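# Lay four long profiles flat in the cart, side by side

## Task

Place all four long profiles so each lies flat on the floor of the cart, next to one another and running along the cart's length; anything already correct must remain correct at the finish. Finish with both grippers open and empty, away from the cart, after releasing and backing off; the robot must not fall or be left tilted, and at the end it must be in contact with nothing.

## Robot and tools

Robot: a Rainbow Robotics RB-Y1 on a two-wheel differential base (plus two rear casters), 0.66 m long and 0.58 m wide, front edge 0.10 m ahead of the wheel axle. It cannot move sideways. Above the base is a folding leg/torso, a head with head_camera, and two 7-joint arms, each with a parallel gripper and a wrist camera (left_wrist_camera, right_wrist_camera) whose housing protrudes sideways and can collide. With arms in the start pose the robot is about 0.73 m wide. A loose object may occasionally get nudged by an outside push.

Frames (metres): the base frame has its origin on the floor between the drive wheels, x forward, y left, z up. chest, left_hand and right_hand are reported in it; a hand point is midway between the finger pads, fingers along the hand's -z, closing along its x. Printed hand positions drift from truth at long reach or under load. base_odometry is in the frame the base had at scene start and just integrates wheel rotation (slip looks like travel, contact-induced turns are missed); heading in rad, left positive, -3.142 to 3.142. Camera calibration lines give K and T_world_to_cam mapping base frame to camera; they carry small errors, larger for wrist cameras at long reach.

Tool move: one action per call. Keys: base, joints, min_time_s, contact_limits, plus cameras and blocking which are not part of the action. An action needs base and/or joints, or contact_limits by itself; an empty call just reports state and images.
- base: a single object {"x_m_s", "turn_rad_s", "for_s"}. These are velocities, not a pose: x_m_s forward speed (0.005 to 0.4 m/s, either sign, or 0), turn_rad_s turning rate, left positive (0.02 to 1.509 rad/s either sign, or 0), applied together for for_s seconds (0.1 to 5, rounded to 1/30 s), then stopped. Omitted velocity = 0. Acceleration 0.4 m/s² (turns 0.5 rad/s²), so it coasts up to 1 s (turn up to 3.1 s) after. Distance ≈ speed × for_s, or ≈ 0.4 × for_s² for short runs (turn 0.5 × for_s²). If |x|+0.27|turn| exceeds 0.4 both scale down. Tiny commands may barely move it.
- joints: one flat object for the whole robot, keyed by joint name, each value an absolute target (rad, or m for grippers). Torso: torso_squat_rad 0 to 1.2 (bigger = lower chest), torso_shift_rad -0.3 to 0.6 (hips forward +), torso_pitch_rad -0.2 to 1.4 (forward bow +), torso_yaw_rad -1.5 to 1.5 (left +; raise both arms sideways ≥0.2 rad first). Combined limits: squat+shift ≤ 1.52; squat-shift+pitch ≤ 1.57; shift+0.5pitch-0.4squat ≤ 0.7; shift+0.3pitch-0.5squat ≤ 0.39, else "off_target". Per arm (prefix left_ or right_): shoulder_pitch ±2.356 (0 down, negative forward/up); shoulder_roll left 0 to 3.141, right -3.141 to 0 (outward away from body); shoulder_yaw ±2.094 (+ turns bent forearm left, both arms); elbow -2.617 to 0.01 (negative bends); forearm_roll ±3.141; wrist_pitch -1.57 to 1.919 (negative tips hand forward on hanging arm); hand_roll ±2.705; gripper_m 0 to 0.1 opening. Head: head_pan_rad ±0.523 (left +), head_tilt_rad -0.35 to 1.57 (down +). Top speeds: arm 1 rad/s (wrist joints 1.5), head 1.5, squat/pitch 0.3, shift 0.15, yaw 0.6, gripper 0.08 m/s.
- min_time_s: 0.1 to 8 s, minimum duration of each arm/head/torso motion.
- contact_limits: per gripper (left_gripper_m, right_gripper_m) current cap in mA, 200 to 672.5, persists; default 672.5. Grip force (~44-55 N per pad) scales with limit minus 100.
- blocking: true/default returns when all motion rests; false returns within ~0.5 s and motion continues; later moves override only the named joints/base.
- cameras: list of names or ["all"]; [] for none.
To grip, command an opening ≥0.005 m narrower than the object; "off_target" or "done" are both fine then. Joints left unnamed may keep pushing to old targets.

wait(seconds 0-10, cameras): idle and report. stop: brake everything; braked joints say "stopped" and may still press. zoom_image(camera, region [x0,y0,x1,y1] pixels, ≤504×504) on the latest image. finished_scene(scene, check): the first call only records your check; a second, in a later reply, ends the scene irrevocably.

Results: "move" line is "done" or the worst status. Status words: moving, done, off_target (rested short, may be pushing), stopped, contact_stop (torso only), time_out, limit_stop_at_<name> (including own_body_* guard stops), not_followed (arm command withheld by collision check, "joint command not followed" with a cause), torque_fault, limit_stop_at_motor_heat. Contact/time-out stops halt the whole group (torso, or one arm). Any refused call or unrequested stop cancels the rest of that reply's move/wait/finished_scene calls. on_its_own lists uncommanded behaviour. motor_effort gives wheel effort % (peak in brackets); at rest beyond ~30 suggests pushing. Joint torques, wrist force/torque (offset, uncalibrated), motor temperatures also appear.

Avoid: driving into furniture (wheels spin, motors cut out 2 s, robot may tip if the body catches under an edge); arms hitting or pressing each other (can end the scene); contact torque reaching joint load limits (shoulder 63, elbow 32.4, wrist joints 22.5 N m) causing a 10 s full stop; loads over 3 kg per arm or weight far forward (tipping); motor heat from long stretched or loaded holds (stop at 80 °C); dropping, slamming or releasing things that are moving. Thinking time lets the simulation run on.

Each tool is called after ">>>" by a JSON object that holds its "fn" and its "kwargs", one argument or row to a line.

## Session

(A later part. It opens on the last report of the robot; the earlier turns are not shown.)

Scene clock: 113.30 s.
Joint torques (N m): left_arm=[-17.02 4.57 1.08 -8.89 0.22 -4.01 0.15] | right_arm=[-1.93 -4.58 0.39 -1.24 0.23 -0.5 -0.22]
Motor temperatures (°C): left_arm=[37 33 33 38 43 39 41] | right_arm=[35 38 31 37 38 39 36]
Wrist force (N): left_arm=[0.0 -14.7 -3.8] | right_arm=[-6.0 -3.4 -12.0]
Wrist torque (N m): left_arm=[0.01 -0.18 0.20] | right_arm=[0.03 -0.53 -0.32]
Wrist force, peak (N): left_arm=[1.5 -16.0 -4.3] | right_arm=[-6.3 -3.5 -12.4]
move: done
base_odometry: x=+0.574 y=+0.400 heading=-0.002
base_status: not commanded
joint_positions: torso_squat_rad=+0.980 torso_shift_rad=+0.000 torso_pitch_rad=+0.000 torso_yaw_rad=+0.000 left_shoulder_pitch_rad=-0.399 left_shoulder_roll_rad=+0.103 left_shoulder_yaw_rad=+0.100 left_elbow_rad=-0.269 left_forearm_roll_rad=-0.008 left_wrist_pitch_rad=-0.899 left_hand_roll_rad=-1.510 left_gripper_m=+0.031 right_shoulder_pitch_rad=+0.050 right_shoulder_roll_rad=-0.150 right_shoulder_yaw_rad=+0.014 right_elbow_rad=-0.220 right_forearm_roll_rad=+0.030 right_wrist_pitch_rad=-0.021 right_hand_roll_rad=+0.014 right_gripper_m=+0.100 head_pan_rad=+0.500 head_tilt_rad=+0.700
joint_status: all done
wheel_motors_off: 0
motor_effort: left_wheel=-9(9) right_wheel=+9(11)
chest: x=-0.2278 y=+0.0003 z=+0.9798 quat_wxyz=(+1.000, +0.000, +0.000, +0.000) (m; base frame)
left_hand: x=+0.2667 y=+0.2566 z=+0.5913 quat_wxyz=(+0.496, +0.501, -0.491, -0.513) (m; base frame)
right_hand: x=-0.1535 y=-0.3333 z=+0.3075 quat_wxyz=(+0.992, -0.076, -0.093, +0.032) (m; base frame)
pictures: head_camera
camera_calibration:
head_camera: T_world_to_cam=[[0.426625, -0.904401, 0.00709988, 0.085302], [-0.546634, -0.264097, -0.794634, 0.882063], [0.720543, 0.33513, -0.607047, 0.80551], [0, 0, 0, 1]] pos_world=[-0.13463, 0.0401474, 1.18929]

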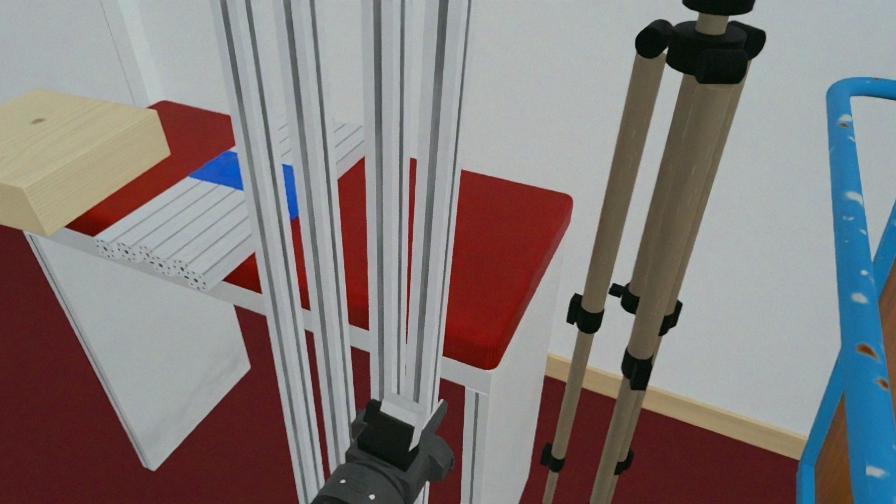

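>>> {"fn": "move", "kwargs": {
  "base": {"x_m_s":-0.1,"for_s":1.0},
  "cameras": ["head_camera"]
}}

>>> {"fn": "move", "kwargs": {
  "base": {"x_m_s":-0.3,"for_s":1.6},
  "joints": {"head_pan_rad":0,"head_tilt_rad":0.5},
  "cameras": ["head_camera","left_wrist_camera"]
}}

>>> {"fn": "move", "kwargs": {
  "base": {"turn_rad_s":-0.8,"for_s":1.9667},
  "cameras": []
}}

>>> {"fn": "move", "kwargs": {
  "base": {"x_m_s":0.4,"for_s":2.4667},
  "joints": {"torso_squat_rad":0.6},
  "cameras": []
}}

>>> {"fn": "move", "kwargs": {
  "base": {"turn_rad_s":0.8,"for_s":1.9667},
  "cameras": ["head_camera"]
}}

Scene clock: 121.30 s.
Joint torques (N m): left_arm=[-17.76 5.03 0.51 -9.04 0.16 -4.39 -0.21] | right_arm=[-1.56 -4.08 0.07 -1.14 0.36 -0.65 -0.1]
Motor temperatures (°C): left_arm=[37 33 33 38 43 39 41] | right_arm=[35 38 31 37 38 39 36]
Wrist force (N): left_arm=[0.2 -15.1 -3.9] | right_arm=[-6.1 -3.4 -11.9]
Wrist torque (N m): left_arm=[-0.35 -0.17 0.15] | right_arm=[0.02 -0.54 -0.33]
Wrist force, peak (N): left_arm=[0.1 -15.3 -4.6] | right_arm=[-6.4 -3.5 -12.2]
move: done
base_odometry: x=+0.474 y=+0.400 heading=+0.000
base_status: done (sent for 1 of 1 s)
joint_positions: torso_squat_rad=+0.980 torso_shift_rad=+0.000 torso_pitch_rad=+0.000 torso_yaw_rad=+0.000 left_shoulder_pitch_rad=-0.399 left_shoulder_roll_rad=+0.103 left_shoulder_yaw_rad=+0.100 left_elbow_rad=-0.269 left_forearm_roll_rad=-0.008 left_wrist_pitch_rad=-0.899 left_hand_roll_rad=-1.510 left_gripper_m=+0.031 right_shoulder_pitch_rad=+0.050 right_shoulder_roll_rad=-0.150 right_shoulder_yaw_rad=+0.014 right_elbow_rad=-0.220 right_forearm_roll_rad=+0.030 right_wrist_pitch_rad=-0.021 right_hand_roll_rad=+0.014 right_gripper_m=+0.100 head_pan_rad=+0.500 head_tilt_rad=+0.700
joint_status: not commanded
wheel_motors_off: 0
motor_effort: left_wheel=+21(40) right_wheel=-25(41)
chest: x=-0.2279 y=+0.0003 z=+0.9798 quat_wxyz=(+1.000, +0.000, +0.000, +0.000) (m; base frame)
left_hand: x=+0.2666 y=+0.2566 z=+0.5914 quat_wxyz=(+0.496, +0.501, -0.491, -0.513) (m; base frame)
right_hand: x=-0.1534 y=-0.3333 z=+0.3075 quat_wxyz=(+0.992, -0.076, -0.094, +0.032) (m; base frame)
pictures: head_camera
camera_calibration:
head_camera: T_world_to_cam=[[0.426623, -0.904401, 0.00720253, 0.0852493], [-0.546453, -0.264102, -0.794757, 0.882165], [0.720681, 0.335126, -0.606885, 0.805458], [0, 0, 0, 1]] pos_world=[-0.134786, 0.0401508, 1.18931]

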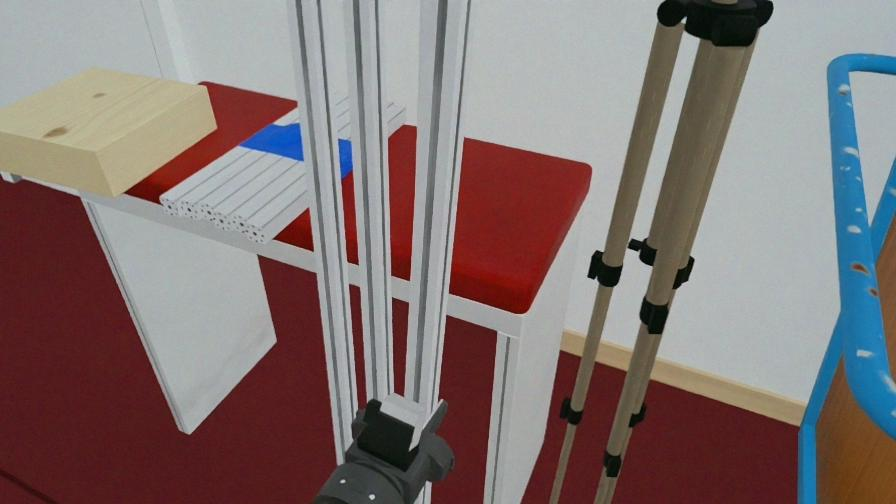

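Scene clock: 124.13 s.
Joint torques (N m): left_arm=[-17.91 4.22 0.01 -8.98 0.05 -3.97 -0.35] | right_arm=[-2.06 -4.32 -0.21 -1.27 0.24 -0.45 -0.36]
Motor temperatures (°C): left_arm=[37 33 33 38 43 39 41] | right_arm=[35 38 31 37 38 39 36]
Wrist force (N): left_arm=[0.6 -14.3 -3.8] | right_arm=[-6.2 -3.5 -12.0]
Wrist torque (N m): left_arm=[0.21 -0.16 0.18] | right_arm=[0.04 -0.55 -0.33]
Wrist force, peak (N): left_arm=[0.0 -15.4 -4.8] | right_arm=[-6.8 -3.4 -12.1]
move: done
base_odometry: x=-0.006 y=+0.400 heading=-0.002
base_status: done (sent for 1.6 of 1.6 s)
joint_positions: torso_squat_rad=+0.980 torso_shift_rad=+0.000 torso_pitch_rad=+0.000 torso_yaw_rad=+0.000 left_shoulder_pitch_rad=-0.399 left_shoulder_roll_rad=+0.103 left_shoulder_yaw_rad=+0.100 left_elbow_rad=-0.269 left_forearm_roll_rad=-0.008 left_wrist_pitch_rad=-0.899 left_hand_roll_rad=-1.510 left_gripper_m=+0.031 right_shoulder_pitch_rad=+0.050 right_shoulder_roll_rad=-0.150 right_shoulder_yaw_rad=+0.014 right_elbow_rad=-0.220 right_forearm_roll_rad=+0.030 right_wrist_pitch_rad=-0.021 right_hand_roll_rad=+0.014 right_gripper_m=+0.100 head_pan_rad=+0.000 head_tilt_rad=+0.500
joint_status: all done
wheel_motors_off: 0
motor_effort: left_wheel=-15(40) right_wheel=+15(56)
chest: x=-0.2279 y=+0.0003 z=+0.9798 quat_wxyz=(+1.000, +0.000, +0.000, +0.000) (m; base frame)
left_hand: x=+0.2666 y=+0.2566 z=+0.5914 quat_wxyz=(+0.496, +0.501, -0.491, -0.513) (m; base frame)
right_hand: x=-0.1535 y=-0.3333 z=+0.3075 quat_wxyz=(+0.992, -0.076, -0.094, +0.032) (m; base frame)
pictures: head_camera, left_wrist_camera
camera_calibration:
head_camera: T_world_to_cam=[[-0.0592906, -0.998231, -0.0044781, -0.000935351], [-0.435827, 0.0299216, -0.899533, 1.02841], [0.898076, -0.0513822, -0.43683, 0.641534], [0, 0, 0, 1]] pos_world=[-0.127994, 0.00125812, 1.20532]
left_wrist_camera: T_world_to_cam=[[-0.0415697, -0.999121, -0.00538715, 0.270066], [-0.490688, 0.0251119, -0.870974, 0.671387], [0.870343, -0.0335627, -0.4913, 0.145956], [0, 0, 0, 1]] pos_world=[0.213636, 0.257867, 0.657923]

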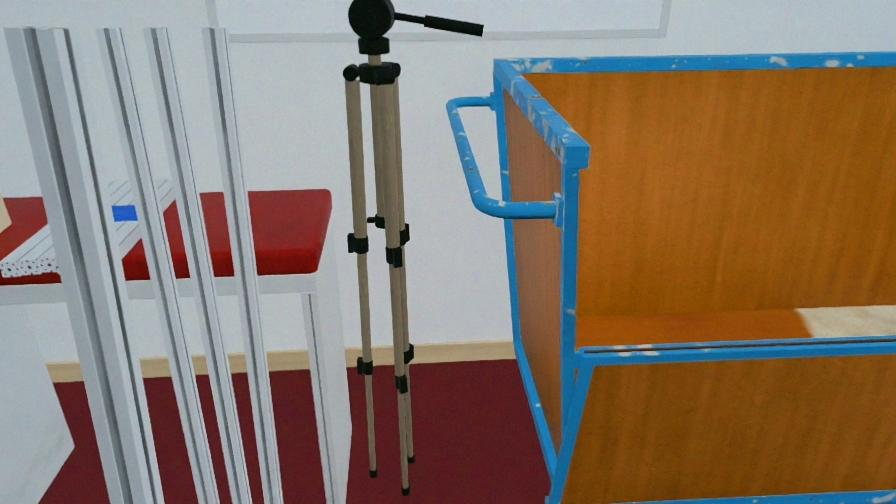

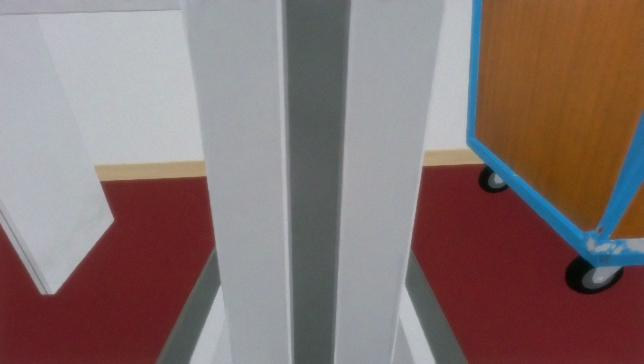

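Scene clock: 128.03 s.
Joint torques (N m): left_arm=[-17.72 4.16 -0.22 -9.16 0.23 -4.25 0.14] | right_arm=[-1.92 -4.72 0.33 -1.13 0.11 -0.49 -0.09]
Motor temperatures (°C): left_arm=[37 33 33 39 43 39 41] | right_arm=[35 38 31 37 38 39 36]
Wrist force (N): left_arm=[0.2 -14.7 -4.2] | right_arm=[-6.0 -3.4 -11.8]
Wrist torque (N m): left_arm=[-0.03 -0.18 0.18] | right_arm=[0.02 -0.55 -0.32]
Wrist force, peak (N): left_arm=[-0.5 -15.5 -3.3] | right_arm=[-6.7 -3.8 -12.1]
move: done
base_odometry: x=-0.007 y=+0.401 heading=-1.574
base_status: done (sent for 1.97 of 1.97 s)
joint_positions: torso_squat_rad=+0.980 torso_shift_rad=+0.000 torso_pitch_rad=+0.000 torso_yaw_rad=+0.000 left_shoulder_pitch_rad=-0.399 left_shoulder_roll_rad=+0.103 left_shoulder_yaw_rad=+0.100 left_elbow_rad=-0.269 left_forearm_roll_rad=-0.008 left_wrist_pitch_rad=-0.899 left_hand_roll_rad=-1.510 left_gripper_m=+0.031 right_shoulder_pitch_rad=+0.050 right_shoulder_roll_rad=-0.150 right_shoulder_yaw_rad=+0.014 right_elbow_rad=-0.220 right_forearm_roll_rad=+0.030 right_wrist_pitch_rad=-0.021 right_hand_roll_rad=+0.014 right_gripper_m=+0.100 head_pan_rad=+0.000 head_tilt_rad=+0.500
joint_status: not commanded
wheel_motors_off: 0
motor_effort: left_wheel=+15(52) right_wheel=+5(50)
chest: x=-0.2279 y=+0.0003 z=+0.9798 quat_wxyz=(+1.000, +0.000, +0.000, +0.000) (m; base frame)
left_hand: x=+0.2666 y=+0.2566 z=+0.5914 quat_wxyz=(+0.496, +0.501, -0.491, -0.513) (m; base frame)
right_hand: x=-0.1535 y=-0.3333 z=+0.3076 quat_wxyz=(+0.992, -0.076, -0.094, +0.032) (m; base frame)
pictures: none
No camera images: "cameras" was empty.

Scene clock: 131.93 s.
Joint torques (N m): left_arm=[-17.03 4.84 0.2 -8.71 0.46 -4.07 0.11] | right_arm=[-1.21 -4.45 -0.37 -1.13 0.22 -0.47 -0.35]
Motor temperatures (°C): left_arm=[37 33 33 39 43 39 41] | right_arm=[35 38 31 37 38 39 36]
Wrist force (N): left_arm=[0.4 -14.7 -4.0] | right_arm=[-6.1 -3.5 -11.8]
Wrist torque (N m): left_arm=[0.16 -0.13 0.18] | right_arm=[0.04 -0.56 -0.34]
Wrist force, peak (N): left_arm=[0.3 -15.7 -3.9] | right_arm=[-6.8 -3.6 -12.3]
move: done
base_odometry: x=-0.011 y=-0.586 heading=-1.575
base_status: done (sent for 2.47 of 2.47 s)
joint_positions: torso_squat_rad=+0.600 torso_shift_rad=+0.000 torso_pitch_rad=+0.000 torso_yaw_rad=+0.000 left_shoulder_pitch_rad=-0.399 left_shoulder_roll_rad=+0.103 left_shoulder_yaw_rad=+0.100 left_elbow_rad=-0.269 left_forearm_roll_rad=-0.008 left_wrist_pitch_rad=-0.899 left_hand_roll_rad=-1.510 left_gripper_m=+0.031 right_shoulder_pitch_rad=+0.050 right_shoulder_roll_rad=-0.150 right_shoulder_yaw_rad=+0.014 right_elbow_rad=-0.220 right_forearm_roll_rad=+0.030 right_wrist_pitch_rad=-0.021 right_hand_roll_rad=+0.014 right_gripper_m=+0.100 head_pan_rad=+0.000 head_tilt_rad=+0.500
joint_status: all done
wheel_motors_off: 0
motor_effort: left_wheel=-10(48) right_wheel=+9(50)
chest: x=-0.2278 y=+0.0003 z=+1.1677 quat_wxyz=(+1.000, +0.000, +0.000, +0.000) (m; base frame)
left_hand: x=+0.2667 y=+0.2566 z=+0.7792 quat_wxyz=(+0.496, +0.501, -0.491, -0.513) (m; base frame)
right_hand: x=-0.1533 y=-0.3333 z=+0.4954 quat_wxyz=(+0.992, -0.076, -0.094, +0.032) (m; base frame)
pictures: none
No camera images: "cameras" was empty.

Scene clock: 135.83 s.
Joint torques (N m): left_arm=[-16.88 4.56 -0.17 -8.69 0.14 -4.14 0.13] | right_arm=[-1.68 -4.32 -0.43 -1.01 0.16 -0.48 -0.4]
Motor temperatures (°C): left_arm=[37 33 33 39 43 40 41] | right_arm=[35 38 31 37 38 39 36]
Wrist force (N): left_arm=[0.6 -14.7 -4.0] | right_arm=[-5.8 -3.4 -12.1]
Wrist torque (N m): left_arm=[0.10 -0.08 0.21] | right_arm=[0.03 -0.51 -0.33]
Wrist force, peak (N): left_arm=[0.6 -15.2 -4.4] | right_arm=[-6.3 -3.5 -12.3]
move: done
base_odometry: x=-0.011 y=-0.586 heading=-0.002
base_status: done (sent for 1.97 of 1.97 s)
joint_positions: torso_squat_rad=+0.600 torso_shift_rad=+0.000 torso_pitch_rad=+0.000 torso_yaw_rad=+0.000 left_shoulder_pitch_rad=-0.399 left_shoulder_roll_rad=+0.103 left_shoulder_yaw_rad=+0.100 left_elbow_rad=-0.269 left_forearm_roll_rad=-0.008 left_wrist_pitch_rad=-0.899 left_hand_roll_rad=-1.510 left_gripper_m=+0.031 right_shoulder_pitch_rad=+0.050 right_shoulder_roll_rad=-0.150 right_shoulder_yaw_rad=+0.014 right_elbow_rad=-0.220 right_forearm_roll_rad=+0.030 right_wrist_pitch_rad=-0.021 right_hand_roll_rad=+0.014 right_gripper_m=+0.100 head_pan_rad=+0.000 head_tilt_rad=+0.500
joint_status: not commanded
wheel_motors_off: 0
motor_effort: left_wheel=+4(45) right_wheel=+17(45)
chest: x=-0.2278 y=+0.0004 z=+1.1677 quat_wxyz=(+1.000, +0.000, +0.000, +0.000) (m; base frame)
left_hand: x=+0.2667 y=+0.2567 z=+0.7792 quat_wxyz=(+0.496, +0.501, -0.491, -0.513) (m; base frame)
right_hand: x=-0.1534 y=-0.3333 z=+0.4954 quat_wxyz=(+0.992, -0.076, -0.094, +0.032) (m; base frame)
pictures: head_camera
camera_calibration:
head_camera: T_world_to_cam=[[-0.0592957, -0.998231, -0.00439877, -0.00011157], [-0.436034, 0.0298642, -0.899434, 1.19727], [0.897974, -0.0514146, -0.437034, 0.723676], [0, 0, 0, 1]] pos_world=[-0.127798, 0.00134061, 1.39314]

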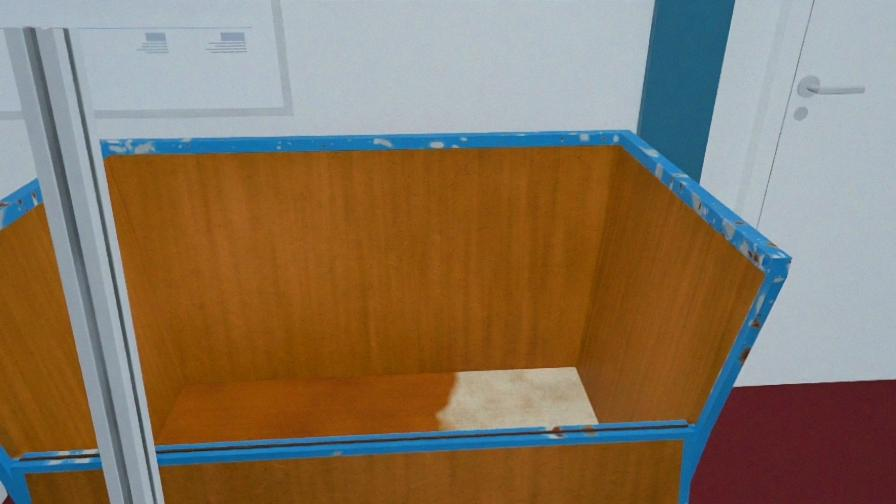

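>>> {"fn": "move", "kwargs": {
  "joints": {"torso_squat_rad":0.2,"torso_shift_rad":0.2,"torso_pitch_rad":0.7,"left_shoulder_pitch_rad":-1.0,"left_shoulder_roll_rad":0.043,"left_shoulder_yaw_rad":0.10,"left_elbow_rad":-1.10,"left_forearm_roll_rad":-0.046,"left_wrist_pitch_rad":1.345,"left_hand_roll_rad":0.225,"head_pan_rad":-0.15,"head_tilt_rad":0.5},
  "min_time_s": 4,
  "cameras": ["head_camera"]
}}

>>> {"fn": "move", "kwargs": {
  "base": {"x_m_s":0.24,"for_s":2.2},
  "cameras": ["head_camera"]
}}

Scene clock: 148.57 s.
Joint torques (N m): left_arm=[-16.17 -0.94 -0.94 -9.92 -0.62 0.4 0.25] | right_arm=[16.51 -3.44 -0.5 6.25 0.15 1.14 -0.12]
Motor temperatures (°C): left_arm=[38 33 33 39 43 40 41] | right_arm=[35 38 31 37 38 39 36]
Wrist force (N): left_arm=[-0.2 1.2 -18.4] | right_arm=[-1.8 -4.3 -11.5]
Wrist torque (N m): left_arm=[-0.60 -0.11 0.26] | right_arm=[0.10 -0.32 -0.28]
Wrist force, peak (N): left_arm=[-1.1 0.9 -19.2] | right_arm=[-6.1 -3.3 -12.5]
move: done
base_odometry: x=-0.011 y=-0.586 heading=-0.002
base_status: not commanded
joint_positions: torso_squat_rad=+0.200 torso_shift_rad=+0.200 torso_pitch_rad=+0.700 torso_yaw_rad=+0.000 left_shoulder_pitch_rad=-0.999 left_shoulder_roll_rad=+0.043 left_shoulder_yaw_rad=+0.100 left_elbow_rad=-1.099 left_forearm_roll_rad=-0.046 left_wrist_pitch_rad=+1.345 left_hand_roll_rad=+0.225 left_gripper_m=+0.031 right_shoulder_pitch_rad=+0.050 right_shoulder_roll_rad=-0.150 right_shoulder_yaw_rad=+0.014 right_elbow_rad=-0.220 right_forearm_roll_rad=+0.030 right_wrist_pitch_rad=-0.021 right_hand_roll_rad=+0.014 right_gripper_m=+0.100 head_pan_rad=-0.150 head_tilt_rad=+0.500
joint_status: all done
wheel_motors_off: 0
motor_effort: left_wheel=+2(6) right_wheel=+16(20)
chest: x=+0.1079 y=+0.0004 z=+1.1894 quat_wxyz=(+0.939, +0.000, +0.343, +0.000) (m; base frame)
left_hand: x=+0.4918 y=+0.1256 z=+0.6758 quat_wxyz=(+1.000, -0.007, -0.003, +0.001) (m; base frame)
right_hand: x=-0.2684 y=-0.3332 z=+0.6274 quat_wxyz=(+0.964, -0.061, +0.252, +0.056) (m; base frame)
pictures: head_camera
camera_calibration:
head_camera: T_world_to_cam=[[-0.161862, -0.978137, 0.130573, -0.126324], [-0.905669, 0.0947014, -0.413275, 0.835379], [0.391874, -0.18515, -0.901196, 1.0389], [0, 0, 0, 1]] pos_world=[0.329012, -0.0103212, 1.29799]

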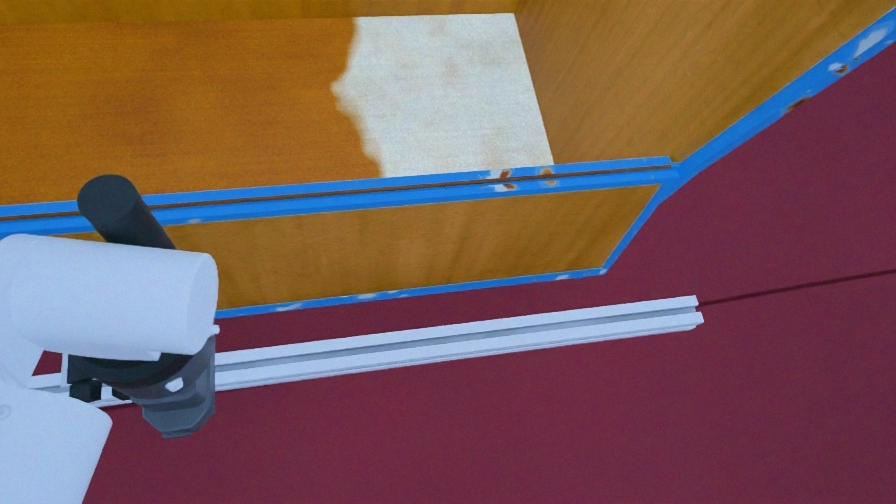

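Scene clock: 151.67 s.
Joint torques (N m): left_arm=[-16.09 -0.35 -1.45 -9.74 -0.62 0.1 0.48] | right_arm=[16.22 -3.51 -0.12 6.48 0.09 0.84 -0.32]
Motor temperatures (°C): left_arm=[38 33 33 39 43 40 41] | right_arm=[35 38 31 37 38 39 36]
Wrist force (N): left_arm=[-0.8 1.0 -18.9] | right_arm=[-1.9 -4.1 -11.5]
Wrist torque (N m): left_arm=[-0.61 -0.17 0.24] | right_arm=[0.07 -0.32 -0.27]
Wrist force, peak (N): left_arm=[0.3 1.1 -19.1] | right_arm=[-2.1 -4.0 -11.9]
move: done
base_odometry: x=+0.517 y=-0.587 heading=-0.002
base_status: done (sent for 2.2 of 2.2 s)
joint_positions: torso_squat_rad=+0.200 torso_shift_rad=+0.200 torso_pitch_rad=+0.701 torso_yaw_rad=+0.000 left_shoulder_pitch_rad=-0.999 left_shoulder_roll_rad=+0.043 left_shoulder_yaw_rad=+0.100 left_elbow_rad=-1.099 left_forearm_roll_rad=-0.046 left_wrist_pitch_rad=+1.345 left_hand_roll_rad=+0.225 left_gripper_m=+0.031 right_shoulder_pitch_rad=+0.050 right_shoulder_roll_rad=-0.150 right_shoulder_yaw_rad=+0.014 right_elbow_rad=-0.220 right_forearm_roll_rad=+0.030 right_wrist_pitch_rad=-0.021 right_hand_roll_rad=+0.014 right_gripper_m=+0.100 head_pan_rad=-0.150 head_tilt_rad=+0.500
joint_status: not commanded
wheel_motors_off: 0
motor_effort: left_wheel=+0(33) right_wheel=-6(43)
chest: x=+0.1079 y=+0.0004 z=+1.1894 quat_wxyz=(+0.939, +0.000, +0.343, +0.000) (m; base frame)
left_hand: x=+0.4918 y=+0.1255 z=+0.6758 quat_wxyz=(+1.000, -0.007, -0.003, +0.001) (m; base frame)
right_hand: x=-0.2684 y=-0.3332 z=+0.6274 quat_wxyz=(+0.964, -0.061, +0.252, +0.056) (m; base frame)
pictures: head_camera
camera_calibration:
head_camera: T_world_to_cam=[[-0.161852, -0.978134, 0.130603, -0.126353], [-0.905725, 0.0947061, -0.413149, 0.835251], [0.391747, -0.18516, -0.901249, 1.03895], [0, 0, 0, 1]] pos_world=[0.329053, -0.0103223, 1.29794]

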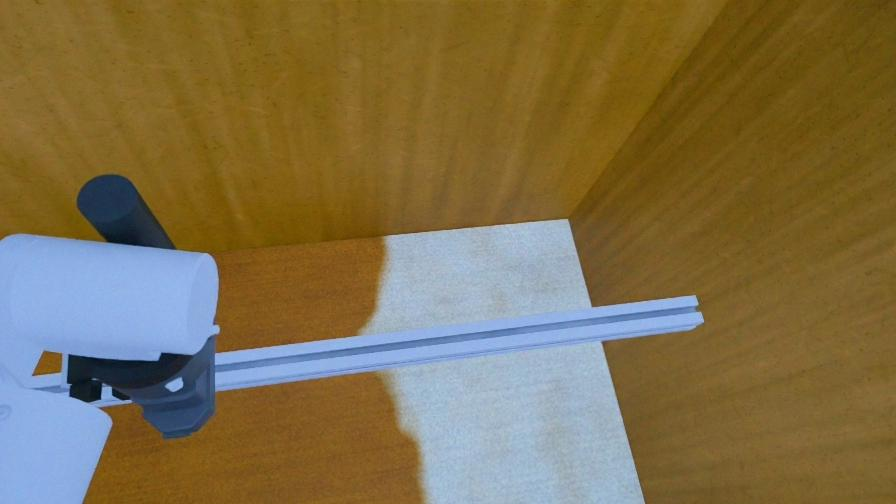

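>>> {"fn": "move", "kwargs": {
  "joints": {"head_pan_rad":0.5},
  "cameras": ["head_camera"]
}}

Scene clock: 158.87 s.
Joint torques (N m): left_arm=[-16.5 0.18 -0.69 -9.74 -0.57 -0.04 0.5] | right_arm=[16.54 -2.88 0.22 6.32 -0.07 0.8 -0.12]
Motor temperatures (°C): left_arm=[38 33 33 39 43 39 41] | right_arm=[35 38 31 38 38 39 36]
Wrist force (N): left_arm=[-0.2 0.8 -18.9] | right_arm=[-2.0 -4.1 -11.2]
Wrist torque (N m): left_arm=[-0.55 -0.10 0.27] | right_arm=[0.07 -0.34 -0.28]
Wrist force, peak (N): left_arm=[0.1 0.9 -19.2] | right_arm=[-1.9 -4.1 -11.8]
move: done
base_odometry: x=+0.517 y=-0.587 heading=-0.002
base_status: not commanded
joint_positions: torso_squat_rad=+0.200 torso_shift_rad=+0.200 torso_pitch_rad=+0.700 torso_yaw_rad=+0.000 left_shoulder_pitch_rad=-0.999 left_shoulder_roll_rad=+0.043 left_shoulder_yaw_rad=+0.100 left_elbow_rad=-1.099 left_forearm_roll_rad=-0.046 left_wrist_pitch_rad=+1.345 left_hand_roll_rad=+0.225 left_gripper_m=+0.031 right_shoulder_pitch_rad=+0.050 right_shoulder_roll_rad=-0.150 right_shoulder_yaw_rad=+0.014 right_elbow_rad=-0.220 right_forearm_roll_rad=+0.030 right_wrist_pitch_rad=-0.021 right_hand_roll_rad=+0.014 right_gripper_m=+0.100 head_pan_rad=+0.500 head_tilt_rad=+0.500
joint_status: all done
wheel_motors_off: 0
motor_effort: left_wheel=-1(1) right_wheel=-5(8)
chest: x=+0.1079 y=+0.0004 z=+1.1894 quat_wxyz=(+0.939, +0.000, +0.343, +0.000) (m; base frame)
left_hand: x=+0.4918 y=+0.1255 z=+0.6758 quat_wxyz=(+1.000, -0.007, -0.003, +0.001) (m; base frame)
right_hand: x=-0.2684 y=-0.3332 z=+0.6274 quat_wxyz=(+0.964, -0.061, +0.252, +0.056) (m; base frame)
pictures: head_camera
camera_calibration:
head_camera: T_world_to_cam=[[0.323003, -0.90456, -0.278282, 0.293678], [-0.883333, -0.182609, -0.431714, 0.854372], [0.339694, 0.385261, -0.858011, 0.994416], [0, 0, 0, 1]] pos_world=[0.322039, 0.0385566, 1.30379]

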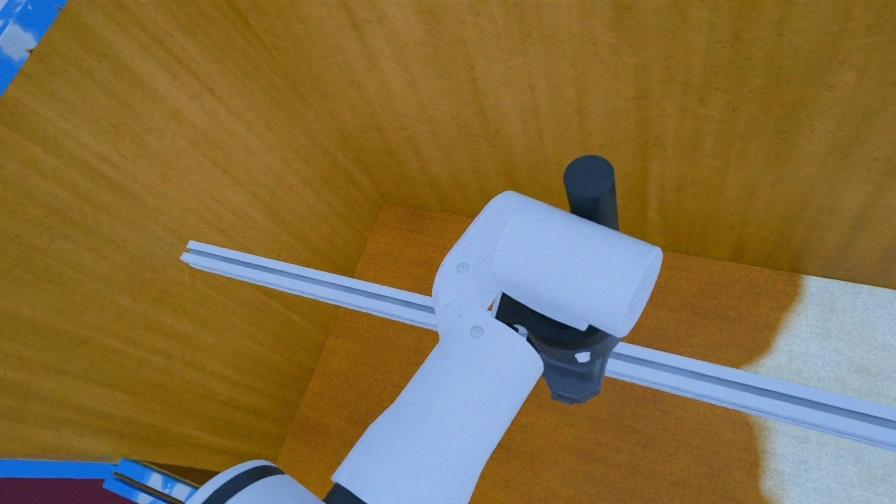

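>>> {"fn": "move", "kwargs": {
  "base": {"x_m_s":0.06,"for_s":0.5},
  "joints": {"head_pan_rad":-0.15,"torso_squat_rad":0.7,"torso_shift_rad":0.3,"torso_pitch_rad":0.8,"left_wrist_pitch_rad":1.245},
  "cameras": ["head_camera"]
}}

>>> {"fn": "move", "kwargs": {
  "joints": {"left_shoulder_pitch_rad":-1.30,"left_elbow_rad":-0.257,"left_wrist_pitch_rad":0.70,"left_shoulder_roll_rad":0.036,"left_forearm_roll_rad":-0.13,"left_hand_roll_rad":0.37},
  "min_time_s": 3,
  "cameras": ["head_camera"]
}}

Scene clock: 170.23 s.
Joint torques (N m): left_arm=[-12.4 2.36 0.02 -8.68 -0.25 0.36 0.84] | right_arm=[18.34 -3.32 -0.5 7.13 -0.21 1.15 -0.25]
Motor temperatures (°C): left_arm=[38 33 33 40 43 39 41] | right_arm=[36 38 31 38 38 39 36]
Wrist force (N): left_arm=[0.8 -3.0 -17.8] | right_arm=[-1.2 -4.1 -11.2]
Wrist torque (N m): left_arm=[0.20 -0.15 -0.47] | right_arm=[0.05 -0.26 -0.29]
Wrist force, peak (N): left_arm=[-3.7 1.3 -19.0] | right_arm=[-1.8 -4.2 -11.8]
move: done
base_odometry: x=+0.547 y=-0.587 heading=-0.002
base_status: done (sent for 0.5 of 0.5 s)
joint_positions: torso_squat_rad=+0.700 torso_shift_rad=+0.300 torso_pitch_rad=+0.800 torso_yaw_rad=+0.000 left_shoulder_pitch_rad=-1.000 left_shoulder_roll_rad=+0.042 left_shoulder_yaw_rad=+0.100 left_elbow_rad=-1.100 left_forearm_roll_rad=-0.046 left_wrist_pitch_rad=+1.245 left_hand_roll_rad=+0.225 left_gripper_m=+0.031 right_shoulder_pitch_rad=+0.050 right_shoulder_roll_rad=-0.150 right_shoulder_yaw_rad=+0.014 right_elbow_rad=-0.220 right_forearm_roll_rad=+0.030 right_wrist_pitch_rad=-0.021 right_hand_roll_rad=+0.014 right_gripper_m=+0.100 head_pan_rad=-0.150 head_tilt_rad=+0.500
joint_status: all done
wheel_motors_off: 0
motor_effort: left_wheel=-1(32) right_wheel=-3(29)
chest: x=+0.1524 y=+0.0003 z=+1.0075 quat_wxyz=(+0.921, +0.000, +0.390, +0.000) (m; base frame)
left_hand: x=+0.5058 y=+0.1197 z=+0.4574 quat_wxyz=(+1.000, -0.018, -0.002, +0.002) (m; base frame)
right_hand: x=-0.2782 y=-0.3333 z=+0.4858 quat_wxyz=(+0.950, -0.058, +0.300, +0.059) (m; base frame)
pictures: head_camera
camera_calibration:
head_camera: T_world_to_cam=[[-0.148178, -0.978099, 0.14617, -0.113207], [-0.942399, 0.0948327, -0.320767, 0.712882], [0.29988, -0.185281, -0.935811, 0.906362], [0, 0, 0, 1]] pos_world=[0.383244, -0.0104001, 1.0934]

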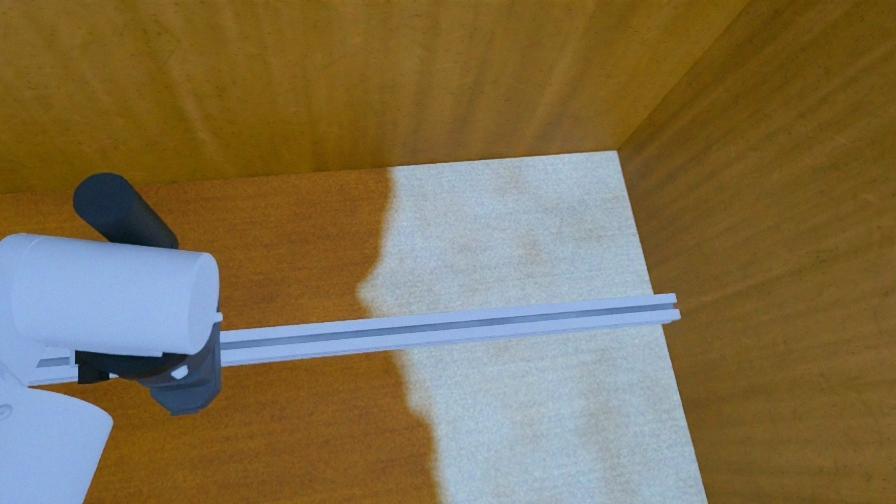

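Scene clock: 173.53 s.
Joint torques (N m): left_arm=[-16.08 -2.23 -0.14 -5.35 -0.79 -0.08 0.27] | right_arm=[18.61 -3.32 0.09 7.11 0.07 1.21 -0.27]
Motor temperatures (°C): left_arm=[38 33 33 39 43 39 41] | right_arm=[36 38 31 38 38 39 36]
Wrist force (N): left_arm=[-1.1 0.1 -18.7] | right_arm=[-1.5 -4.1 -11.0]
Wrist torque (N m): left_arm=[-0.44 -0.24 0.15] | right_arm=[0.05 -0.29 -0.28]
Wrist force, peak (N): left_arm=[-0.1 -0.1 -19.1] | right_arm=[-1.3 -4.3 -11.3]
move: done
base_odometry: x=+0.547 y=-0.587 heading=-0.002
base_status: not commanded
joint_positions: torso_squat_rad=+0.700 torso_shift_rad=+0.300 torso_pitch_rad=+0.800 torso_yaw_rad=+0.000 left_shoulder_pitch_rad=-1.299 left_shoulder_roll_rad=+0.036 left_shoulder_yaw_rad=+0.100 left_elbow_rad=-0.257 left_forearm_roll_rad=-0.130 left_wrist_pitch_rad=+0.700 left_hand_roll_rad=+0.370 left_gripper_m=+0.031 right_shoulder_pitch_rad=+0.050 right_shoulder_roll_rad=-0.150 right_shoulder_yaw_rad=+0.014 right_elbow_rad=-0.220 right_forearm_roll_rad=+0.030 right_wrist_pitch_rad=-0.021 right_hand_roll_rad=+0.014 right_gripper_m=+0.100 head_pan_rad=-0.150 head_tilt_rad=+0.500
joint_status: all done
wheel_motors_off: 0
motor_effort: left_wheel=+0(2) right_wheel=-1(5)
chest: x=+0.1524 y=+0.0003 z=+1.0075 quat_wxyz=(+0.921, +0.000, +0.390, +0.000) (m; base frame)
left_hand: x=+0.4769 y=+0.0965 z=+0.3837 quat_wxyz=(+1.000, -0.002, -0.004, -0.017) (m; base frame)
right_hand: x=-0.2782 y=-0.3333 z=+0.4858 quat_wxyz=(+0.950, -0.058, +0.300, +0.059) (m; base frame)
pictures: head_camera
camera_calibration:
head_camera: T_world_to_cam=[[-0.148177, -0.978099, 0.146169, -0.113206], [-0.942398, 0.0948318, -0.320768, 0.712882], [0.299882, -0.18528, -0.935811, 0.906362], [0, 0, 0, 1]] pos_world=[0.383243, -0.0103998, 1.0934]

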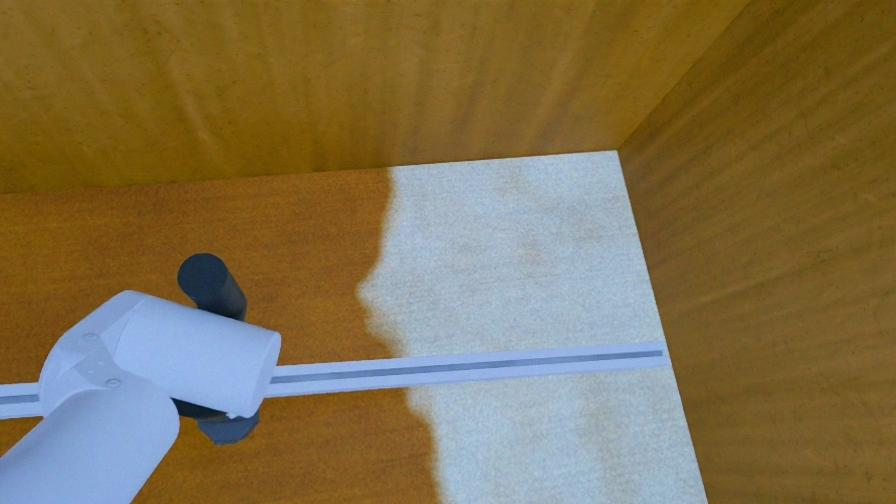

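>>> {"fn": "move", "kwargs": {
  "joints": {"torso_squat_rad":0.82,"head_pan_rad":0.5},
  "cameras": ["head_camera"]
}}

>>> {"fn": "move", "kwargs": {
  "joints": {"head_pan_rad":-0.15},
  "cameras": ["head_camera"]
}}

Scene clock: 177.23 s.
Joint torques (N m): left_arm=[-16.36 -1.61 -0.1 -5.78 -0.41 0.14 0.54] | right_arm=[18.6 -2.86 -0.31 7.08 -0.11 1.1 -0.27]
Motor temperatures (°C): left_arm=[38 33 33 39 43 39 41] | right_arm=[36 38 31 38 38 39 36]
Wrist force (N): left_arm=[-1.4 0.1 -17.8] | right_arm=[-1.4 -3.7 -11.0]
Wrist torque (N m): left_arm=[-0.79 -0.25 0.11] | right_arm=[0.01 -0.27 -0.27]
Wrist force, peak (N): left_arm=[-1.5 0.2 -19.6] | right_arm=[-1.6 -4.2 -11.5]
move: done
base_odometry: x=+0.547 y=-0.587 heading=-0.002
base_status: not commanded
joint_positions: torso_squat_rad=+0.820 torso_shift_rad=+0.300 torso_pitch_rad=+0.800 torso_yaw_rad=+0.000 left_shoulder_pitch_rad=-1.299 left_shoulder_roll_rad=+0.036 left_shoulder_yaw_rad=+0.100 left_elbow_rad=-0.257 left_forearm_roll_rad=-0.130 left_wrist_pitch_rad=+0.700 left_hand_roll_rad=+0.370 left_gripper_m=+0.031 right_shoulder_pitch_rad=+0.050 right_shoulder_roll_rad=-0.150 right_shoulder_yaw_rad=+0.014 right_elbow_rad=-0.220 right_forearm_roll_rad=+0.030 right_wrist_pitch_rad=-0.021 right_hand_roll_rad=+0.014 right_gripper_m=+0.100 head_pan_rad=+0.500 head_tilt_rad=+0.500
joint_status: all done
wheel_motors_off: 0
motor_effort: left_wheel=+11(32) right_wheel=+8(23)
chest: x=+0.1351 y=+0.0003 z=+0.9523 quat_wxyz=(+0.921, +0.000, +0.389, +0.000) (m; base frame)
left_hand: x=+0.4597 y=+0.0964 z=+0.3286 quat_wxyz=(+1.000, -0.002, -0.004, -0.017) (m; base frame)
right_hand: x=-0.2953 y=-0.3333 z=+0.4305 quat_wxyz=(+0.950, -0.058, +0.300, +0.059) (m; base frame)
pictures: head_camera
camera_calibration:
head_camera: T_world_to_cam=[[0.293572, -0.904629, -0.30897, 0.252049], [-0.921933, -0.182494, -0.341667, 0.695513], [0.252697, 0.385153, -0.887582, 0.821649], [0, 0, 0, 1]] pos_world=[0.359594, 0.0384766, 1.04479]

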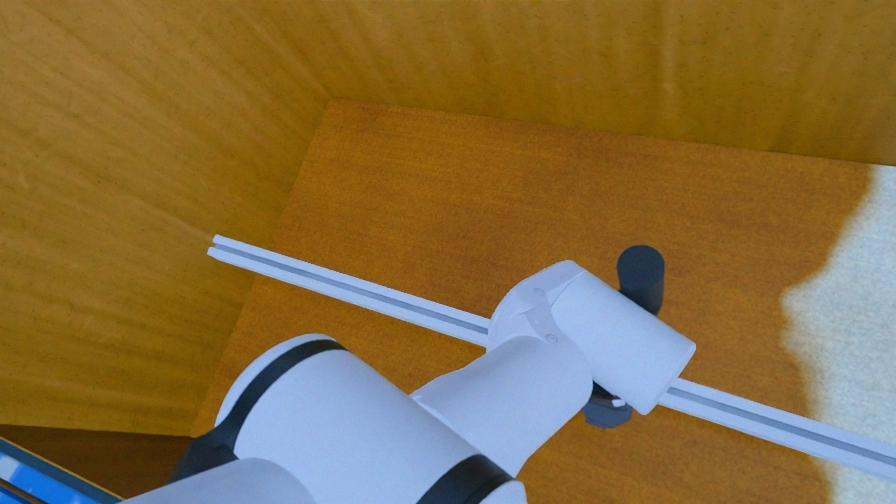

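Scene clock: 178.33 s.
Joint torques (N m): left_arm=[-16 -0.84 -0.43 -5.69 -0.76 0.06 0.4] | right_arm=[18.41 -2.92 -0.1 7.33 -0.07 0.98 -0.28]
Motor temperatures (°C): left_arm=[38 33 33 39 43 39 41] | right_arm=[36 38 31 38 38 39 36]
Wrist force (N): left_arm=[-1.6 0.0 -17.9] | right_arm=[-1.3 -3.9 -11.1]
Wrist torque (N m): left_arm=[-0.80 -0.29 0.14] | right_arm=[0.01 -0.28 -0.27]
Wrist force, peak (N): left_arm=[-1.1 0.4 -18.4] | right_arm=[-1.5 -4.0 -11.2]
move: done
base_odometry: x=+0.547 y=-0.587 heading=-0.002
base_status: not commanded
joint_positions: torso_squat_rad=+0.820 torso_shift_rad=+0.300 torso_pitch_rad=+0.800 torso_yaw_rad=+0.000 left_shoulder_pitch_rad=-1.299 left_shoulder_roll_rad=+0.036 left_shoulder_yaw_rad=+0.100 left_elbow_rad=-0.257 left_forearm_roll_rad=-0.130 left_wrist_pitch_rad=+0.700 left_hand_roll_rad=+0.370 left_gripper_m=+0.031 right_shoulder_pitch_rad=+0.050 right_shoulder_roll_rad=-0.150 right_shoulder_yaw_rad=+0.014 right_elbow_rad=-0.220 right_forearm_roll_rad=+0.030 right_wrist_pitch_rad=-0.021 right_hand_roll_rad=+0.014 right_gripper_m=+0.100 head_pan_rad=-0.150 head_tilt_rad=+0.500
joint_status: all done
wheel_motors_off: 0
motor_effort: left_wheel=+10(11) right_wheel=+8(10)
chest: x=+0.1351 y=+0.0003 z=+0.9523 quat_wxyz=(+0.921, +0.000, +0.389, +0.000) (m; base frame)
left_hand: x=+0.4597 y=+0.0964 z=+0.3286 quat_wxyz=(+1.000, -0.002, -0.004, -0.017) (m; base frame)
right_hand: x=-0.2953 y=-0.3333 z=+0.4305 quat_wxyz=(+0.950, -0.058, +0.300, +0.059) (m; base frame)
pictures: head_camera
camera_calibration:
head_camera: T_world_to_cam=[[-0.148203, -0.978101, 0.146131, -0.107663], [-0.94232, 0.0948228, -0.321002, 0.679137], [0.300115, -0.185276, -0.935737, 0.859798], [0, 0, 0, 1]] pos_world=[0.365969, -0.0104033, 1.03828]

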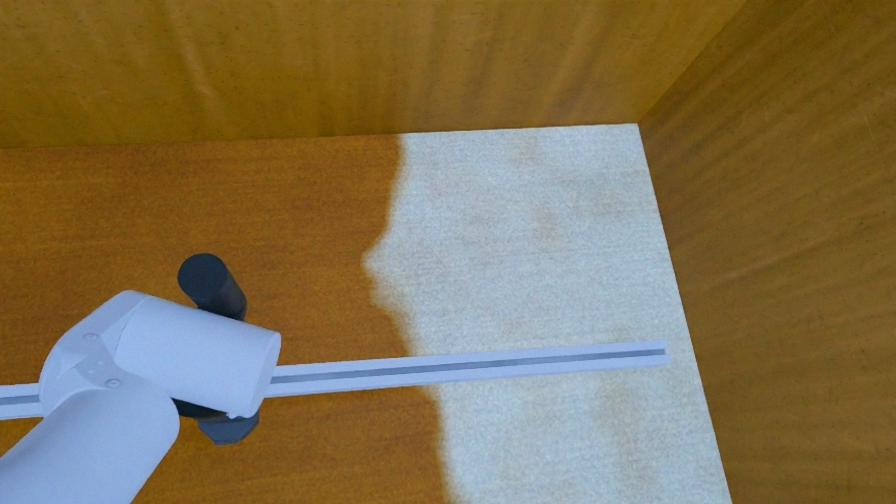

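>>> {"fn": "zoom_image", "kwargs": {
  "camera": "head_camera",
  "region": [500, 250, 760, 450]
}}

>>> {"fn": "move", "kwargs": {
  "cameras": ["left_wrist_camera","right_wrist_camera"]
}}

Scaled by 1.938 from the camera's 896x504 image, which has a finer 1280x720 frame.

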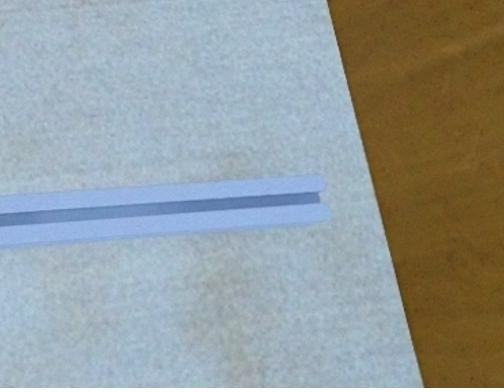

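Scene clock: 192.10 s.
Joint torques (N m): left_arm=[-16.55 -0.82 0.03 -5.9 -0.52 0.26 0.44] | right_arm=[17.95 -2.98 -0.44 7.13 -0.04 1.02 -0.57]
Motor temperatures (°C): left_arm=[38 33 33 39 43 39 41] | right_arm=[37 38 31 38 38 39 36]
Wrist force (N): left_arm=[-1.5 0.3 -18.0] | right_arm=[-1.6 -4.2 -11.1]
Wrist torque (N m): left_arm=[-0.85 -0.28 0.16] | right_arm=[0.05 -0.31 -0.25]
Wrist force, peak (N): left_arm=[-1.4 0.3 -18.5] | right_arm=[-1.6 -4.2 -11.1]
base_odometry: x=+0.547 y=-0.587 heading=-0.002
base_status: not commanded
joint_positions: torso_squat_rad=+0.820 torso_shift_rad=+0.300 torso_pitch_rad=+0.800 torso_yaw_rad=+0.000 left_shoulder_pitch_rad=-1.299 left_shoulder_roll_rad=+0.036 left_shoulder_yaw_rad=+0.100 left_elbow_rad=-0.257 left_forearm_roll_rad=-0.130 left_wrist_pitch_rad=+0.700 left_hand_roll_rad=+0.370 left_gripper_m=+0.031 right_shoulder_pitch_rad=+0.050 right_shoulder_roll_rad=-0.150 right_shoulder_yaw_rad=+0.014 right_elbow_rad=-0.220 right_forearm_roll_rad=+0.030 right_wrist_pitch_rad=-0.021 right_hand_roll_rad=+0.014 right_gripper_m=+0.100 head_pan_rad=-0.150 head_tilt_rad=+0.500
joint_status: all done
wheel_motors_off: 0
motor_effort: left_wheel=+10(11) right_wheel=+8(10)
chest: x=+0.1351 y=+0.0003 z=+0.9523 quat_wxyz=(+0.921, +0.000, +0.389, +0.000) (m; base frame)
left_hand: x=+0.4597 y=+0.0964 z=+0.3286 quat_wxyz=(+1.000, -0.002, -0.004, -0.017) (m; base frame)
right_hand: x=-0.2953 y=-0.3333 z=+0.4305 quat_wxyz=(+0.950, -0.058, +0.300, +0.059) (m; base frame)
pictures: left_wrist_camera, right_wrist_camera
camera_calibration:
left_wrist_camera: T_world_to_cam=[[0.998998, -0.0123435, 0.0430288, -0.472823], [-0.0314655, -0.877329, 0.478856, -0.0263543], [0.0318397, -0.47973, -0.876838, 0.398594], [0, 0, 0, 1]] pos_world=[0.458829, 0.16226, 0.382467]
right_wrist_camera: T_world_to_cam=[[-0.81925, -0.059792, 0.570311, -0.505723], [0.133494, 0.947338, 0.291084, 0.260034], [-0.557682, 0.314604, -0.768125, 0.344932], [0, 0, 0, 1]] pos_world=[-0.256664, -0.385095, 0.477679]

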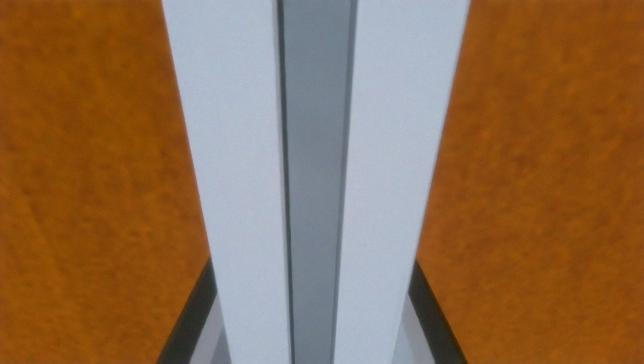

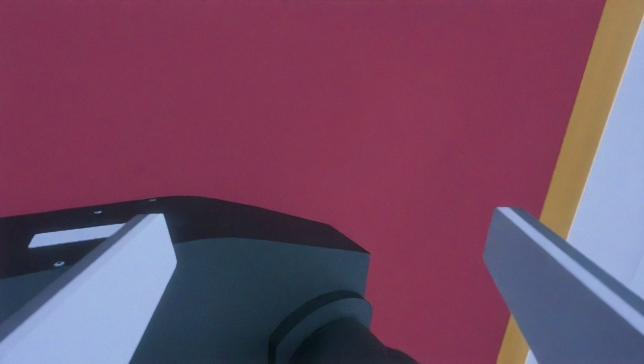

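>>> {"fn": "move", "kwargs": {
  "joints": {"left_shoulder_roll_rad":0.024,"left_forearm_roll_rad":-0.134},
  "cameras": []
}}

>>> {"fn": "move", "kwargs": {
  "joints": {"torso_squat_rad":0.85},
  "min_time_s": 1.5,
  "cameras": ["head_camera"]
}}

>>> {"fn": "move", "kwargs": {
  "joints": {"torso_squat_rad":0.867},
  "min_time_s": 1.5,
  "cameras": ["head_camera"]
}}

Scene clock: 201.63 s.
Joint torques (N m): left_arm=[-16.01 -1.07 -0.38 -5.68 -0.4 0.21 0.47] | right_arm=[18.58 -3.17 -0.46 7.06 0.16 1.09 -0.23]
Motor temperatures (°C): left_arm=[38 33 33 39 43 38 41] | right_arm=[37 38 31 38 38 39 36]
Wrist force (N): left_arm=[-1.3 0.5 -18.2] | right_arm=[-1.6 -4.1 -11.3]
Wrist torque (N m): left_arm=[-0.58 -0.29 0.17] | right_arm=[0.05 -0.32 -0.26]
Wrist force, peak (N): left_arm=[-4.4 -6.8 -18.8] | right_arm=[-1.6 -4.1 -11.3]
move: done
base_odometry: x=+0.547 y=-0.587 heading=-0.002
base_status: not commanded
joint_positions: torso_squat_rad=+0.820 torso_shift_rad=+0.300 torso_pitch_rad=+0.800 torso_yaw_rad=+0.000 left_shoulder_pitch_rad=-1.299 left_shoulder_roll_rad=+0.024 left_shoulder_yaw_rad=+0.100 left_elbow_rad=-0.257 left_forearm_roll_rad=-0.134 left_wrist_pitch_rad=+0.700 left_hand_roll_rad=+0.370 left_gripper_m=+0.031 right_shoulder_pitch_rad=+0.050 right_shoulder_roll_rad=-0.150 right_shoulder_yaw_rad=+0.014 right_elbow_rad=-0.220 right_forearm_roll_rad=+0.030 right_wrist_pitch_rad=-0.021 right_hand_roll_rad=+0.014 right_gripper_m=+0.100 head_pan_rad=-0.150 head_tilt_rad=+0.500
joint_status: all done
wheel_motors_off: 0
motor_effort: left_wheel=+10(11) right_wheel=+10(11)
chest: x=+0.1352 y=+0.0003 z=+0.9523 quat_wxyz=(+0.921, +0.000, +0.390, +0.000) (m; base frame)
left_hand: x=+0.4566 y=+0.0887 z=+0.3289 quat_wxyz=(+1.000, -0.006, -0.003, -0.021) (m; base frame)
right_hand: x=-0.2953 y=-0.3333 z=+0.4305 quat_wxyz=(+0.950, -0.058, +0.300, +0.059) (m; base frame)
pictures: none
No camera images: "cameras" was empty.

Scene clock: 203.43 s.
Joint torques (N m): left_arm=[-15.66 -1.02 -0.23 -5.97 -0.19 -0.13 0.24] | right_arm=[18.54 -2.71 -0.89 7.04 -0.05 1.07 -0.24]
Motor temperatures (°C): left_arm=[38 33 33 38 43 38 41] | right_arm=[37 38 31 38 38 39 36]
Wrist force (N): left_arm=[-0.8 0.0 -18.1] | right_arm=[-1.4 -3.7 -11.0]
Wrist torque (N m): left_arm=[-0.87 -0.22 0.24] | right_arm=[0.02 -0.31 -0.28]
Wrist force, peak (N): left_arm=[-1.2 0.0 -19.0] | right_arm=[-1.6 -4.1 -11.2]
move: done
base_odometry: x=+0.547 y=-0.587 heading=-0.002
base_status: not commanded
joint_positions: torso_squat_rad=+0.850 torso_shift_rad=+0.300 torso_pitch_rad=+0.800 torso_yaw_rad=+0.000 left_shoulder_pitch_rad=-1.299 left_shoulder_roll_rad=+0.024 left_shoulder_yaw_rad=+0.100 left_elbow_rad=-0.257 left_forearm_roll_rad=-0.134 left_wrist_pitch_rad=+0.700 left_hand_roll_rad=+0.370 left_gripper_m=+0.031 right_shoulder_pitch_rad=+0.050 right_shoulder_roll_rad=-0.150 right_shoulder_yaw_rad=+0.014 right_elbow_rad=-0.220 right_forearm_roll_rad=+0.030 right_wrist_pitch_rad=-0.021 right_hand_roll_rad=+0.014 right_gripper_m=+0.100 head_pan_rad=-0.150 head_tilt_rad=+0.500
joint_status: all done
wheel_motors_off: 0
motor_effort: left_wheel=+10(11) right_wheel=+10(11)
chest: x=+0.1304 y=+0.0003 z=+0.9375 quat_wxyz=(+0.921, +0.000, +0.389, +0.000) (m; base frame)
left_hand: x=+0.4520 y=+0.0887 z=+0.3141 quat_wxyz=(+1.000, -0.006, -0.003, -0.021) (m; base frame)
right_hand: x=-0.2999 y=-0.3333 z=+0.4157 quat_wxyz=(+0.950, -0.058, +0.300, +0.059) (m; base frame)
pictures: head_camera
camera_calibration:
head_camera: T_world_to_cam=[[-0.148205, -0.978112, 0.146056, -0.106142], [-0.942265, 0.0948158, -0.321163, 0.670113], [0.300285, -0.185221, -0.935693, 0.847289], [0, 0, 0, 1]] pos_world=[0.361265, -0.0104197, 1.02352]

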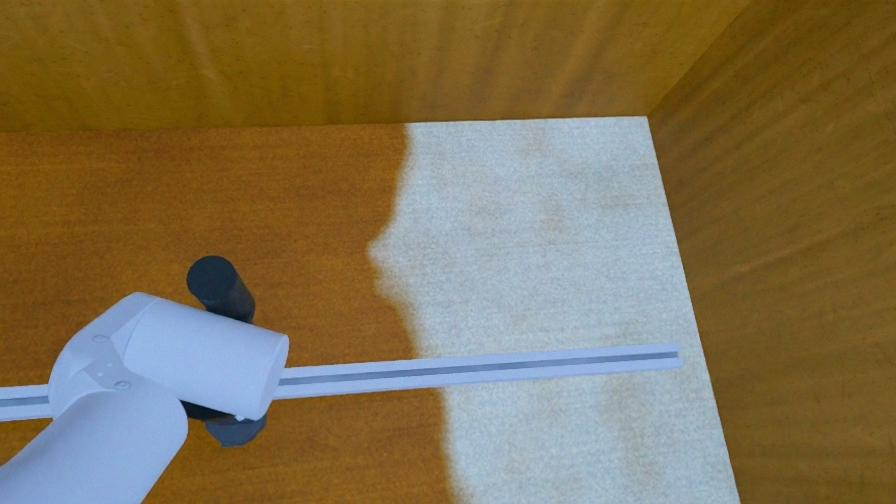

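Scene clock: 205.23 s.
Joint torques (N m): left_arm=[-13.27 -0.06 0.15 -4.52 -0.39 0.61 0.38] | right_arm=[18.35 -3.06 0.05 7.29 -0.19 1.01 -0.35]
Motor temperatures (°C): left_arm=[38 33 33 38 43 38 41] | right_arm=[37 38 31 38 38 39 36]
Wrist force (N): left_arm=[0.2 -2.7 -12.9] | right_arm=[-1.4 -4.1 -10.9]
Wrist torque (N m): left_arm=[-0.98 -0.21 0.13] | right_arm=[0.06 -0.29 -0.28]
Wrist force, peak (N): left_arm=[-0.9 0.2 -18.2] | right_arm=[-1.6 -3.9 -11.1]
move: done
base_odometry: x=+0.547 y=-0.587 heading=-0.002
base_status: not commanded
joint_positions: torso_squat_rad=+0.867 torso_shift_rad=+0.300 torso_pitch_rad=+0.800 torso_yaw_rad=+0.000 left_shoulder_pitch_rad=-1.300 left_shoulder_roll_rad=+0.024 left_shoulder_yaw_rad=+0.100 left_elbow_rad=-0.257 left_forearm_roll_rad=-0.134 left_wrist_pitch_rad=+0.700 left_hand_roll_rad=+0.370 left_gripper_m=+0.031 right_shoulder_pitch_rad=+0.050 right_shoulder_roll_rad=-0.150 right_shoulder_yaw_rad=+0.014 right_elbow_rad=-0.220 right_forearm_roll_rad=+0.030 right_wrist_pitch_rad=-0.021 right_hand_roll_rad=+0.014 right_gripper_m=+0.100 head_pan_rad=-0.150 head_tilt_rad=+0.500
joint_status: all done
wheel_motors_off: 0
motor_effort: left_wheel=+10(11) right_wheel=+10(12)
chest: x=+0.1277 y=+0.0003 z=+0.9289 quat_wxyz=(+0.921, +0.000, +0.389, +0.000) (m; base frame)
left_hand: x=+0.4498 y=+0.0883 z=+0.3058 quat_wxyz=(+1.000, -0.006, -0.004, -0.021) (m; base frame)
right_hand: x=-0.3026 y=-0.3333 z=+0.4070 quat_wxyz=(+0.950, -0.058, +0.300, +0.059) (m; base frame)
pictures: head_camera
camera_calibration:
head_camera: T_world_to_cam=[[-0.148232, -0.978112, 0.146028, -0.105268], [-0.942205, 0.0948158, -0.32134, 0.664945], [0.300461, -0.185221, -0.935637, 0.840025], [0, 0, 0, 1]] pos_world=[0.358516, -0.0104208, 1.015]

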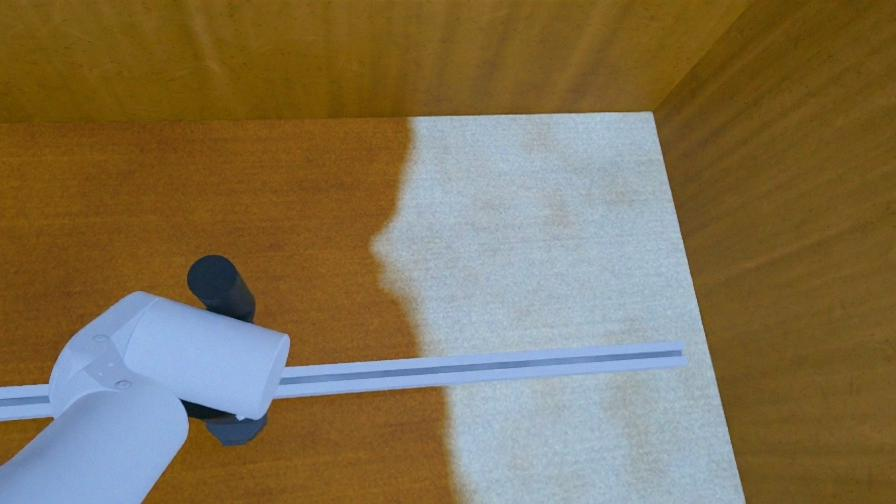

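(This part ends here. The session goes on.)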